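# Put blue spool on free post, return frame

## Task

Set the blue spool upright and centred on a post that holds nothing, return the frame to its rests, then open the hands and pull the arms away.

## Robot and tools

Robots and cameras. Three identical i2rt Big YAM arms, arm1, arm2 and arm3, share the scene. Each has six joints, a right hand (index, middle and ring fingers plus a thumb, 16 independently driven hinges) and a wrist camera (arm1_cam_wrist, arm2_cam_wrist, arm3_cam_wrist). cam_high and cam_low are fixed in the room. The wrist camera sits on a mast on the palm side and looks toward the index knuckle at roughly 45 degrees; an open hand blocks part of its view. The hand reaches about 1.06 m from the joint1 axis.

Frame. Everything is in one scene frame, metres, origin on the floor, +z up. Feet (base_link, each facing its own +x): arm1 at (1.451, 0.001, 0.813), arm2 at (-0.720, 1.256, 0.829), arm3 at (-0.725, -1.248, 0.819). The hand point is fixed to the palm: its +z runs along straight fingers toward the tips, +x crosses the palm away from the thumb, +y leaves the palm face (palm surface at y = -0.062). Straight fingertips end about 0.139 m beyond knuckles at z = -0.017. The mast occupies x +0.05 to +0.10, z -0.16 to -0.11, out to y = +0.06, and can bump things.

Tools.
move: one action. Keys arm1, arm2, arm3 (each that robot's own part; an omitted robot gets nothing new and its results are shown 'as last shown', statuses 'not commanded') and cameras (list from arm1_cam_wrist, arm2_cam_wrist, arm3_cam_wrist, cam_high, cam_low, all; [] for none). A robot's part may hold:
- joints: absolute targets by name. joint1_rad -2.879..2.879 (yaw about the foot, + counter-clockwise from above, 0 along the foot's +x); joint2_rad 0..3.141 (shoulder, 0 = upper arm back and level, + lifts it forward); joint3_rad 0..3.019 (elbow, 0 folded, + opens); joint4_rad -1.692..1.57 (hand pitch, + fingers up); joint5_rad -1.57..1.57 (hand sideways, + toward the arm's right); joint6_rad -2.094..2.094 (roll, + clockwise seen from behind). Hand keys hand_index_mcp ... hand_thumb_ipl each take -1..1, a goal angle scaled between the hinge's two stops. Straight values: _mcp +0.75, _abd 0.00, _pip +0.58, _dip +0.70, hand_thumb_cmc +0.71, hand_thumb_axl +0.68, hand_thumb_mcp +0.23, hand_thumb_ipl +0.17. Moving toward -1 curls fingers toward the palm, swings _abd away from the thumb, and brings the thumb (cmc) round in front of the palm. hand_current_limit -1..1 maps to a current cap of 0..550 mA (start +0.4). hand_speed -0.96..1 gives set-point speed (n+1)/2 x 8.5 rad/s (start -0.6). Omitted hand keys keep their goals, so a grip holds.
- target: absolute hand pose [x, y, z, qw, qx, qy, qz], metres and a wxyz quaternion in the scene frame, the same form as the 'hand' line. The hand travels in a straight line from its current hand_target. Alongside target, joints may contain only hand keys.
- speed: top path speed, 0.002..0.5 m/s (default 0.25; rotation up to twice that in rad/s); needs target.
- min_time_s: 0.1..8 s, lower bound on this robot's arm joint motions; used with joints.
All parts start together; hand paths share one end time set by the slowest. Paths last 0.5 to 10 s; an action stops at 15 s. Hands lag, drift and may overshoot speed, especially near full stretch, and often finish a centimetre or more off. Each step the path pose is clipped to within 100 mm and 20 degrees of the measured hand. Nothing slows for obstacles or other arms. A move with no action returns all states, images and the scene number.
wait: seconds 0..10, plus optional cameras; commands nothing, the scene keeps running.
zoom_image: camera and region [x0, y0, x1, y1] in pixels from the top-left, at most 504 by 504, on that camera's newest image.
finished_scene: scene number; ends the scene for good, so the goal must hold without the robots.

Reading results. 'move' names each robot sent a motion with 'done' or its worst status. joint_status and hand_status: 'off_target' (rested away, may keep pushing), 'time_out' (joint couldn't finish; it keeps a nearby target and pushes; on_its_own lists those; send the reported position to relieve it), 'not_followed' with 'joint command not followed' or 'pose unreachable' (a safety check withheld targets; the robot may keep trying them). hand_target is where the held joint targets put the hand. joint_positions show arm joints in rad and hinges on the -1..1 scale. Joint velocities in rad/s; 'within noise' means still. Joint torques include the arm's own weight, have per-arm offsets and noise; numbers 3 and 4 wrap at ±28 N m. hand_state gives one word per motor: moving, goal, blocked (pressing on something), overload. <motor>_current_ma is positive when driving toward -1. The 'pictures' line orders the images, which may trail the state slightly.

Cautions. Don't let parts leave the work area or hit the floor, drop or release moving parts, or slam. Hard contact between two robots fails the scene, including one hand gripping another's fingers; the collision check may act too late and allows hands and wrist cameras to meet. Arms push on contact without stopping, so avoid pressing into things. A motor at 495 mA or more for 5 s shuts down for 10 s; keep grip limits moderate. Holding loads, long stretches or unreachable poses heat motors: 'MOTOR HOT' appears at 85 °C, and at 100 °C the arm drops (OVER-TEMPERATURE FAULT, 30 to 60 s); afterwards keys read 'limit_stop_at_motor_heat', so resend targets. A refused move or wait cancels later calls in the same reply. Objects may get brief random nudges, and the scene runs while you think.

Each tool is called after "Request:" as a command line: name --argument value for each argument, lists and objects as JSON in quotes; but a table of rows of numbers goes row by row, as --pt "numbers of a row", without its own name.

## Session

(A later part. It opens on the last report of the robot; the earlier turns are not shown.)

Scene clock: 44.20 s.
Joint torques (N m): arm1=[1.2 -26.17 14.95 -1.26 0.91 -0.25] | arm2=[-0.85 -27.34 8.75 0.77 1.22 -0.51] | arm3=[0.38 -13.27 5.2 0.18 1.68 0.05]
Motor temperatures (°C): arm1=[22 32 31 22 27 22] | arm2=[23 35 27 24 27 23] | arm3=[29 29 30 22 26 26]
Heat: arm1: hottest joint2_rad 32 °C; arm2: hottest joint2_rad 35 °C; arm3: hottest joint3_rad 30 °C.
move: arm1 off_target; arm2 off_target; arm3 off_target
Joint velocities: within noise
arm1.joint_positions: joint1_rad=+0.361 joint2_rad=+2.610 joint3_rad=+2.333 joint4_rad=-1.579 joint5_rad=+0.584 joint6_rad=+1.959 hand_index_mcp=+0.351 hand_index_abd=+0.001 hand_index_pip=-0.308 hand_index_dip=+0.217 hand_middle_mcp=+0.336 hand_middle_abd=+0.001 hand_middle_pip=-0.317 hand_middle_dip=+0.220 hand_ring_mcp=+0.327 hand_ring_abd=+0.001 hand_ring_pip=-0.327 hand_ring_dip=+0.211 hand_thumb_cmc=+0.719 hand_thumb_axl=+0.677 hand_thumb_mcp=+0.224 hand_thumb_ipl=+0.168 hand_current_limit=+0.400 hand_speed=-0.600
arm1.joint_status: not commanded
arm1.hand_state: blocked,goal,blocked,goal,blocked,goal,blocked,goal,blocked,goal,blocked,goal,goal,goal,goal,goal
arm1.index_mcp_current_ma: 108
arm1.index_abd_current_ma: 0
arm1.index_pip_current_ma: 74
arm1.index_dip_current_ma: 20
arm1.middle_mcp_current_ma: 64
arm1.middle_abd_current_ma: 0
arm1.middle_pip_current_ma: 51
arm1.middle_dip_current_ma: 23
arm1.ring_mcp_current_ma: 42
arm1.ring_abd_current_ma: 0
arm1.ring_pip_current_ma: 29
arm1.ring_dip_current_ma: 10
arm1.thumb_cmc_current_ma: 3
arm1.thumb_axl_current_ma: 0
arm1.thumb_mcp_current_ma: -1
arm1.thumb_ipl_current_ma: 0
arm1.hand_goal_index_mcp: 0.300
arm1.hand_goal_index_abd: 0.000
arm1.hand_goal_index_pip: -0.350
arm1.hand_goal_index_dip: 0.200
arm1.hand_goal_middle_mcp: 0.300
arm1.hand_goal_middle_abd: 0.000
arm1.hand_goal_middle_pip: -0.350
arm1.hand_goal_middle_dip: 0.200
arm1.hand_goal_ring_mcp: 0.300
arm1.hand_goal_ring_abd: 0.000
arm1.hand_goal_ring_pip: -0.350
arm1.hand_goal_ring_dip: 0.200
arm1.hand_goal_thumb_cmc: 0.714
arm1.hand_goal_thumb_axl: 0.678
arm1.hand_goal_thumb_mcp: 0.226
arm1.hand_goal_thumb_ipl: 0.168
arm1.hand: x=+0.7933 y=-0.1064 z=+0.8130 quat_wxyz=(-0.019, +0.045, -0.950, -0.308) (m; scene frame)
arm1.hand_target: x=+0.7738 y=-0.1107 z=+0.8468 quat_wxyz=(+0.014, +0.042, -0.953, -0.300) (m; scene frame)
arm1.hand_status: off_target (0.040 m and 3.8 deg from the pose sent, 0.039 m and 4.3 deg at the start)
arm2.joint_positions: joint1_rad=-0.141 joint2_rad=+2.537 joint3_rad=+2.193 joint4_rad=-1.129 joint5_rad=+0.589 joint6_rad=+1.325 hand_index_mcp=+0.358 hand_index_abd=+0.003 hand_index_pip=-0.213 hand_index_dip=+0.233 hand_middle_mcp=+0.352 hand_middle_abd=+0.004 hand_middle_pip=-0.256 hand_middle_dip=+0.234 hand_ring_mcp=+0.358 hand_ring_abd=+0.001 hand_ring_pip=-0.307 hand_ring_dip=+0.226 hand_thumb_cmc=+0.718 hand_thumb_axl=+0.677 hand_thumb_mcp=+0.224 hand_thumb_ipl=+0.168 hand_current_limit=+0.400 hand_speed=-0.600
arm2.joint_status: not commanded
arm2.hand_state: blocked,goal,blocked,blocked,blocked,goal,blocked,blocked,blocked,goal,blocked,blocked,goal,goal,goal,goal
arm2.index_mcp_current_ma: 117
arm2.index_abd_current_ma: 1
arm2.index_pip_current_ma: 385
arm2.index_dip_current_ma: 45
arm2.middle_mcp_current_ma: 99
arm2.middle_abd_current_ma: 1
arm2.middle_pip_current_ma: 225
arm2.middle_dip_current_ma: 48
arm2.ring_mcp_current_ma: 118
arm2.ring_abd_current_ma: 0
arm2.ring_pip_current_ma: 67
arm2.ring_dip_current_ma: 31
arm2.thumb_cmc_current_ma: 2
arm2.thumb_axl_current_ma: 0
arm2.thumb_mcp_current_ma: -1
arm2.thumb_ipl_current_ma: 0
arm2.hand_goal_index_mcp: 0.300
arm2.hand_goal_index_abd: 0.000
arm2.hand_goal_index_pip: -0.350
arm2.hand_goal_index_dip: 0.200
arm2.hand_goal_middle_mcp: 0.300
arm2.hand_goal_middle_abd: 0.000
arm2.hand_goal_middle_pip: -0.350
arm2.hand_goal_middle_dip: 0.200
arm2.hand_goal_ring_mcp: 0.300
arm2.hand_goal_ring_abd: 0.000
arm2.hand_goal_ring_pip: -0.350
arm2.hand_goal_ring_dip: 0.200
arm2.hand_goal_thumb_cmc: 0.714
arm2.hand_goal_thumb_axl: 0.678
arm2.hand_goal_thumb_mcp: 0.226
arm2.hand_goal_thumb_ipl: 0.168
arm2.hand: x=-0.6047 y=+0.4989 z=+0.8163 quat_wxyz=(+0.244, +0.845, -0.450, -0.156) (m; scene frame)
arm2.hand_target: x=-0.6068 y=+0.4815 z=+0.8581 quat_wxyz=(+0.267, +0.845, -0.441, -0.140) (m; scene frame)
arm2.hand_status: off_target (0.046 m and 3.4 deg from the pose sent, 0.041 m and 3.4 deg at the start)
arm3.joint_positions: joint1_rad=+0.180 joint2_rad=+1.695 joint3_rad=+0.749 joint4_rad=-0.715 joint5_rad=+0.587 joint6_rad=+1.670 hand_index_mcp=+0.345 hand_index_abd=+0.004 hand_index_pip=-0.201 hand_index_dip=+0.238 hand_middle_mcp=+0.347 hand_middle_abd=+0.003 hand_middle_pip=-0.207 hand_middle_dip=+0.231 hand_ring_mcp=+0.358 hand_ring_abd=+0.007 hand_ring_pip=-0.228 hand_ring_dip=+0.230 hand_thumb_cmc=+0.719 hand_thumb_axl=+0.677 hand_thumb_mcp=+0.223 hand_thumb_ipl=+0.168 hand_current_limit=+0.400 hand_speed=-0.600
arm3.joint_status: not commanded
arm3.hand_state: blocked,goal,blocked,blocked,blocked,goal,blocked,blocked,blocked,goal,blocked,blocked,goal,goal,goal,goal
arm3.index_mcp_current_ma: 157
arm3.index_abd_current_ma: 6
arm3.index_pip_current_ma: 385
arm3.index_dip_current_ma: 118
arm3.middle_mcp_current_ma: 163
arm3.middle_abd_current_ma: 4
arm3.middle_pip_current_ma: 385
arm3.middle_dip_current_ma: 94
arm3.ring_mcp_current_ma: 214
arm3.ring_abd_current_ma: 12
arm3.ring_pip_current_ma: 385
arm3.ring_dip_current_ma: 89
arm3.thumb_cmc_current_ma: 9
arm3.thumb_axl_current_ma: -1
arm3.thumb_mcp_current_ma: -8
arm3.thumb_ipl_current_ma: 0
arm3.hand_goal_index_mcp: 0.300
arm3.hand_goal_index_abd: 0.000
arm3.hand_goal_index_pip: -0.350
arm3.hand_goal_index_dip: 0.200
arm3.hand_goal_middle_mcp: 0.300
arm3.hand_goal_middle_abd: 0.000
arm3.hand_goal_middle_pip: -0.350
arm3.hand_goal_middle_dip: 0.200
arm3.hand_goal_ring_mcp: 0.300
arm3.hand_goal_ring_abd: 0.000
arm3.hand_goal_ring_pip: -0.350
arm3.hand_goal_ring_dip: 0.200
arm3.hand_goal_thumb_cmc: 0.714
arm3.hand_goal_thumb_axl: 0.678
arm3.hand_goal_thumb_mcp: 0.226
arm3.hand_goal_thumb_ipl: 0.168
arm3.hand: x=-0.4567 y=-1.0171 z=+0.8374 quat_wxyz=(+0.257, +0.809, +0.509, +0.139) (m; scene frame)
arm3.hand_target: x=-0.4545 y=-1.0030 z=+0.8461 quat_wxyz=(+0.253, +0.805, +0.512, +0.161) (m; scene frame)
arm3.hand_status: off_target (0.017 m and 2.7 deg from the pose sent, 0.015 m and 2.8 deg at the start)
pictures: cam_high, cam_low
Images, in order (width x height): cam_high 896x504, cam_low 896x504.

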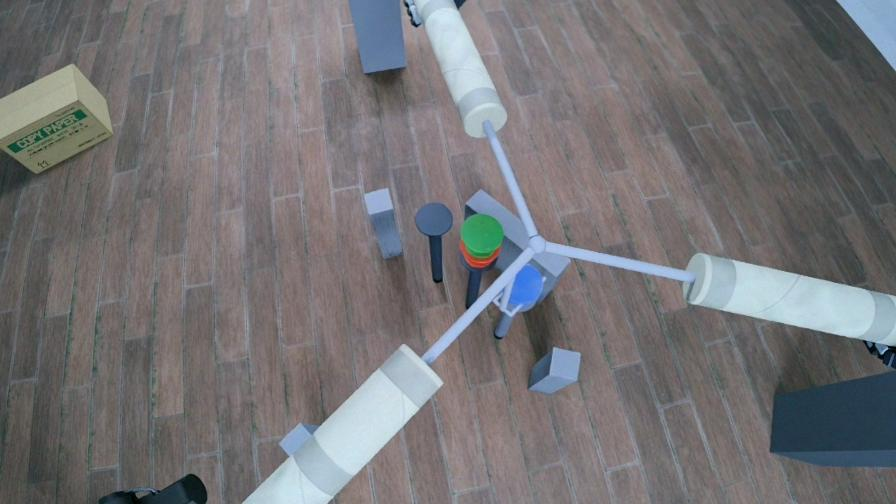

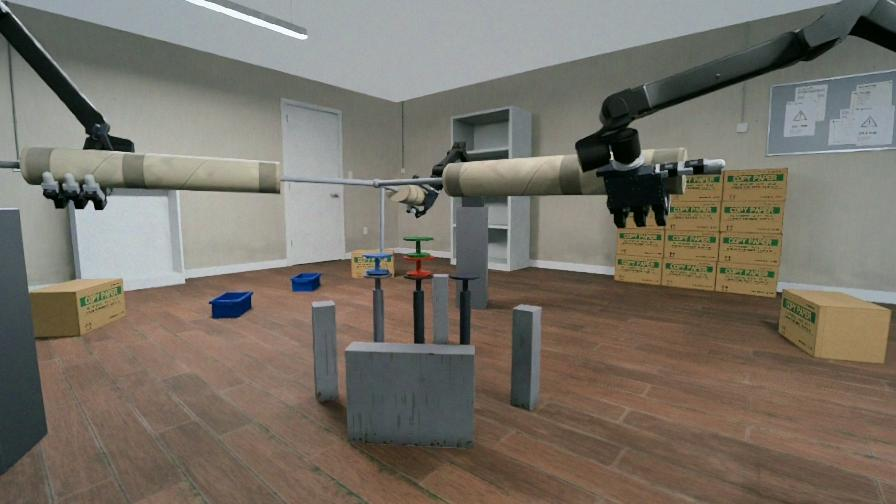

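Request:
move --arm1 '{"target":[0.7707,-0.1117,0.822,-0.0131,-0.0416,0.9528,0.3005],"speed":0.04}' --arm2 '{"target":[-0.6063,0.4793,0.834,-0.2668,-0.8459,0.4404,0.1389],"speed":0.04}' --arm3 '{"target":[-0.4543,-1.0027,0.822,0.2536,0.8043,0.5124,0.1616],"speed":0.04}' --cameras '["cam_high","cam_low"]'

Request:
zoom_image --camera "cam_low" --region '[350, 235, 410, 295]'

Request:
zoom_image --camera "cam_high" --region '[485, 245, 555, 315]'

Scene clock: 45.70 s.
Joint torques (N m): arm1=[1.08 -26.52 14.06 -0.91 0.8 -0.18] | arm2=[-1.08 -26.58 8.5 0.64 1.24 -0.54] | arm3=[0.26 -13.74 4.59 0.23 1.67 0.03]
Motor temperatures (°C): arm1=[22 32 31 22 26 22] | arm2=[23 36 28 24 27 23] | arm3=[29 29 30 22 26 26]
Heat: arm1: hottest joint2_rad 32 °C; arm2: hottest joint2_rad 36 °C; arm3: hottest joint3_rad 30 °C.
move: arm1 off_target; arm2 off_target; arm3 off_target
Joint velocities: within noise
arm1.joint_positions: joint1_rad=+0.359 joint2_rad=+2.637 joint3_rad=+2.333 joint4_rad=-1.555 joint5_rad=+0.585 joint6_rad=+1.959 hand_index_mcp=+0.350 hand_index_abd=+0.001 hand_index_pip=-0.308 hand_index_dip=+0.217 hand_middle_mcp=+0.336 hand_middle_abd=+0.001 hand_middle_pip=-0.317 hand_middle_dip=+0.219 hand_ring_mcp=+0.327 hand_ring_abd=+0.001 hand_ring_pip=-0.327 hand_ring_dip=+0.211 hand_thumb_cmc=+0.719 hand_thumb_axl=+0.677 hand_thumb_mcp=+0.224 hand_thumb_ipl=+0.168 hand_current_limit=+0.400 hand_speed=-0.600
arm1.joint_status: not commanded
arm1.hand_state: blocked,goal,blocked,goal,blocked,goal,blocked,goal,blocked,goal,blocked,goal,goal,goal,goal,goal
arm1.index_mcp_current_ma: 106
arm1.index_abd_current_ma: 0
arm1.index_pip_current_ma: 74
arm1.index_dip_current_ma: 20
arm1.middle_mcp_current_ma: 64
arm1.middle_abd_current_ma: 0
arm1.middle_pip_current_ma: 51
arm1.middle_dip_current_ma: 23
arm1.ring_mcp_current_ma: 42
arm1.ring_abd_current_ma: 0
arm1.ring_pip_current_ma: 29
arm1.ring_dip_current_ma: 10
arm1.thumb_cmc_current_ma: 3
arm1.thumb_axl_current_ma: 0
arm1.thumb_mcp_current_ma: -1
arm1.thumb_ipl_current_ma: 0
arm1.hand_goal_index_mcp: 0.300
arm1.hand_goal_index_abd: 0.000
arm1.hand_goal_index_pip: -0.350
arm1.hand_goal_index_dip: 0.200
arm1.hand_goal_middle_mcp: 0.300
arm1.hand_goal_middle_abd: 0.000
arm1.hand_goal_middle_pip: -0.350
arm1.hand_goal_middle_dip: 0.200
arm1.hand_goal_ring_mcp: 0.300
arm1.hand_goal_ring_abd: 0.000
arm1.hand_goal_ring_pip: -0.350
arm1.hand_goal_ring_dip: 0.200
arm1.hand_goal_thumb_cmc: 0.714
arm1.hand_goal_thumb_axl: 0.678
arm1.hand_goal_thumb_mcp: 0.226
arm1.hand_goal_thumb_ipl: 0.168
arm1.hand: x=+0.7929 y=-0.1059 z=+0.7938 quat_wxyz=(-0.020, +0.045, -0.950, -0.309) (m; scene frame)
arm1.hand_target: x=+0.7733 y=-0.1111 z=+0.8229 quat_wxyz=(+0.014, +0.042, -0.953, -0.301) (m; scene frame)
arm1.hand_status: off_target (0.036 m and 3.9 deg from the pose sent, 0.025 m and 3.8 deg at the start)
arm2.joint_positions: joint1_rad=-0.141 joint2_rad=+2.559 joint3_rad=+2.182 joint4_rad=-1.091 joint5_rad=+0.588 joint6_rad=+1.321 hand_index_mcp=+0.357 hand_index_abd=+0.003 hand_index_pip=-0.216 hand_index_dip=+0.233 hand_middle_mcp=+0.352 hand_middle_abd=+0.004 hand_middle_pip=-0.256 hand_middle_dip=+0.234 hand_ring_mcp=+0.360 hand_ring_abd=+0.000 hand_ring_pip=-0.307 hand_ring_dip=+0.226 hand_thumb_cmc=+0.718 hand_thumb_axl=+0.677 hand_thumb_mcp=+0.224 hand_thumb_ipl=+0.168 hand_current_limit=+0.400 hand_speed=-0.600
arm2.joint_status: not commanded
arm2.hand_state: blocked,goal,blocked,blocked,blocked,goal,blocked,blocked,blocked,goal,blocked,blocked,goal,goal,goal,goal
arm2.index_mcp_current_ma: 116
arm2.index_abd_current_ma: 1
arm2.index_pip_current_ma: 385
arm2.index_dip_current_ma: 45
arm2.middle_mcp_current_ma: 99
arm2.middle_abd_current_ma: 1
arm2.middle_pip_current_ma: 225
arm2.middle_dip_current_ma: 48
arm2.ring_mcp_current_ma: 125
arm2.ring_abd_current_ma: 0
arm2.ring_pip_current_ma: 67
arm2.ring_dip_current_ma: 31
arm2.thumb_cmc_current_ma: 2
arm2.thumb_axl_current_ma: 0
arm2.thumb_mcp_current_ma: -1
arm2.thumb_ipl_current_ma: 0
arm2.hand_goal_index_mcp: 0.300
arm2.hand_goal_index_abd: 0.000
arm2.hand_goal_index_pip: -0.350
arm2.hand_goal_index_dip: 0.200
arm2.hand_goal_middle_mcp: 0.300
arm2.hand_goal_middle_abd: 0.000
arm2.hand_goal_middle_pip: -0.350
arm2.hand_goal_middle_dip: 0.200
arm2.hand_goal_ring_mcp: 0.300
arm2.hand_goal_ring_abd: 0.000
arm2.hand_goal_ring_pip: -0.350
arm2.hand_goal_ring_dip: 0.200
arm2.hand_goal_thumb_cmc: 0.714
arm2.hand_goal_thumb_axl: 0.678
arm2.hand_goal_thumb_mcp: 0.226
arm2.hand_goal_thumb_ipl: 0.168
arm2.hand: x=-0.6045 y=+0.4990 z=+0.7970 quat_wxyz=(+0.245, +0.845, -0.449, -0.154) (m; scene frame)
arm2.hand_target: x=-0.6066 y=+0.4813 z=+0.8345 quat_wxyz=(+0.267, +0.845, -0.441, -0.140) (m; scene frame)
arm2.hand_status: off_target (0.042 m and 3.2 deg from the pose sent, 0.026 m and 3.4 deg at the start)
arm3.joint_positions: joint1_rad=+0.181 joint2_rad=+1.759 joint3_rad=+0.742 joint4_rad=-0.643 joint5_rad=+0.587 joint6_rad=+1.673 hand_index_mcp=+0.345 hand_index_abd=+0.003 hand_index_pip=-0.201 hand_index_dip=+0.238 hand_middle_mcp=+0.347 hand_middle_abd=+0.003 hand_middle_pip=-0.207 hand_middle_dip=+0.231 hand_ring_mcp=+0.358 hand_ring_abd=+0.007 hand_ring_pip=-0.228 hand_ring_dip=+0.230 hand_thumb_cmc=+0.719 hand_thumb_axl=+0.677 hand_thumb_mcp=+0.223 hand_thumb_ipl=+0.168 hand_current_limit=+0.400 hand_speed=-0.600
arm3.joint_status: not commanded
arm3.hand_state: blocked,goal,blocked,blocked,blocked,goal,blocked,blocked,blocked,goal,blocked,blocked,goal,goal,goal,goal
arm3.index_mcp_current_ma: 157
arm3.index_abd_current_ma: 5
arm3.index_pip_current_ma: 385
arm3.index_dip_current_ma: 118
arm3.middle_mcp_current_ma: 163
arm3.middle_abd_current_ma: 4
arm3.middle_pip_current_ma: 385
arm3.middle_dip_current_ma: 94
arm3.ring_mcp_current_ma: 214
arm3.ring_abd_current_ma: 12
arm3.ring_pip_current_ma: 385
arm3.ring_dip_current_ma: 89
arm3.thumb_cmc_current_ma: 9
arm3.thumb_axl_current_ma: -1
arm3.thumb_mcp_current_ma: -8
arm3.thumb_ipl_current_ma: 0
arm3.hand_goal_index_mcp: 0.300
arm3.hand_goal_index_abd: 0.000
arm3.hand_goal_index_pip: -0.350
arm3.hand_goal_index_dip: 0.200
arm3.hand_goal_middle_mcp: 0.300
arm3.hand_goal_middle_abd: 0.000
arm3.hand_goal_middle_pip: -0.350
arm3.hand_goal_middle_dip: 0.200
arm3.hand_goal_ring_mcp: 0.300
arm3.hand_goal_ring_abd: 0.000
arm3.hand_goal_ring_pip: -0.350
arm3.hand_goal_ring_dip: 0.200
arm3.hand_goal_thumb_cmc: 0.714
arm3.hand_goal_thumb_axl: 0.678
arm3.hand_goal_thumb_mcp: 0.226
arm3.hand_goal_thumb_ipl: 0.168
arm3.hand: x=-0.4570 y=-1.0163 z=+0.8141 quat_wxyz=(+0.257, +0.810, +0.509, +0.140) (m; scene frame)
arm3.hand_target: x=-0.4545 y=-1.0029 z=+0.8221 quat_wxyz=(+0.254, +0.805, +0.512, +0.161) (m; scene frame)
arm3.hand_status: off_target (0.016 m and 2.6 deg from the pose sent, 0.021 m and 2.7 deg at the start)
pictures: cam_high, cam_low
Images, in order (width x height): cam_high 896x504, cam_low 896x504.

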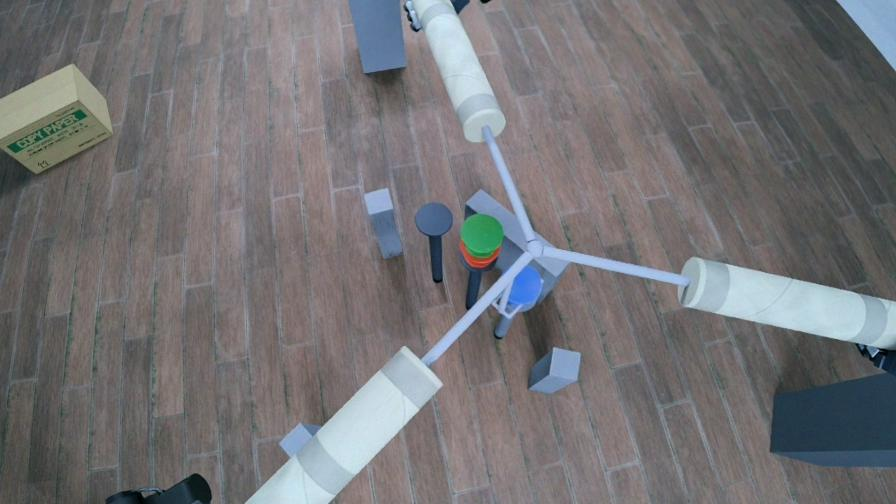

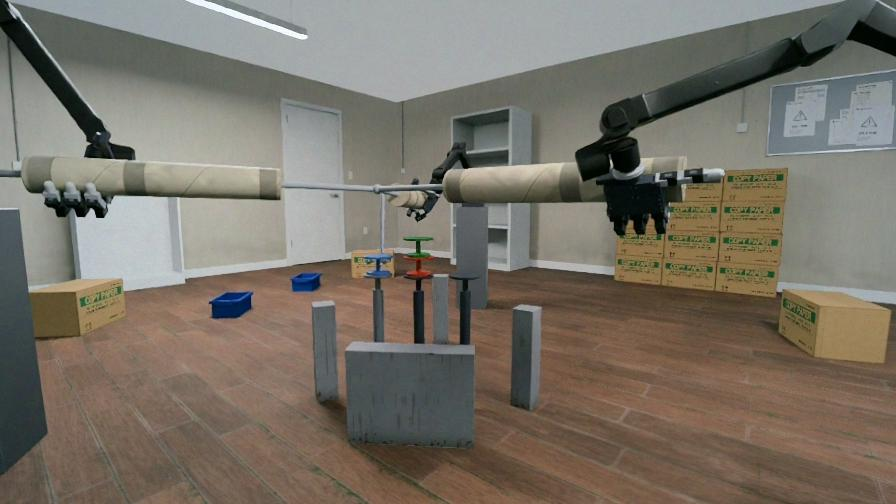

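Scaled by 8.400 from the camera's 896x504 image, which has a finer 1280x720 frame.

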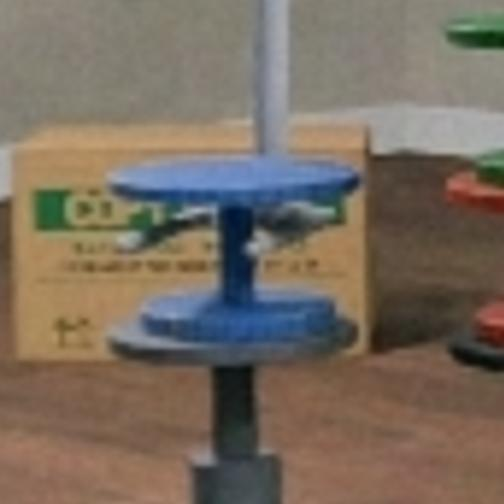

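Scaled by 7.200 from the camera's 896x504 image, which has a finer 1280x720 frame.

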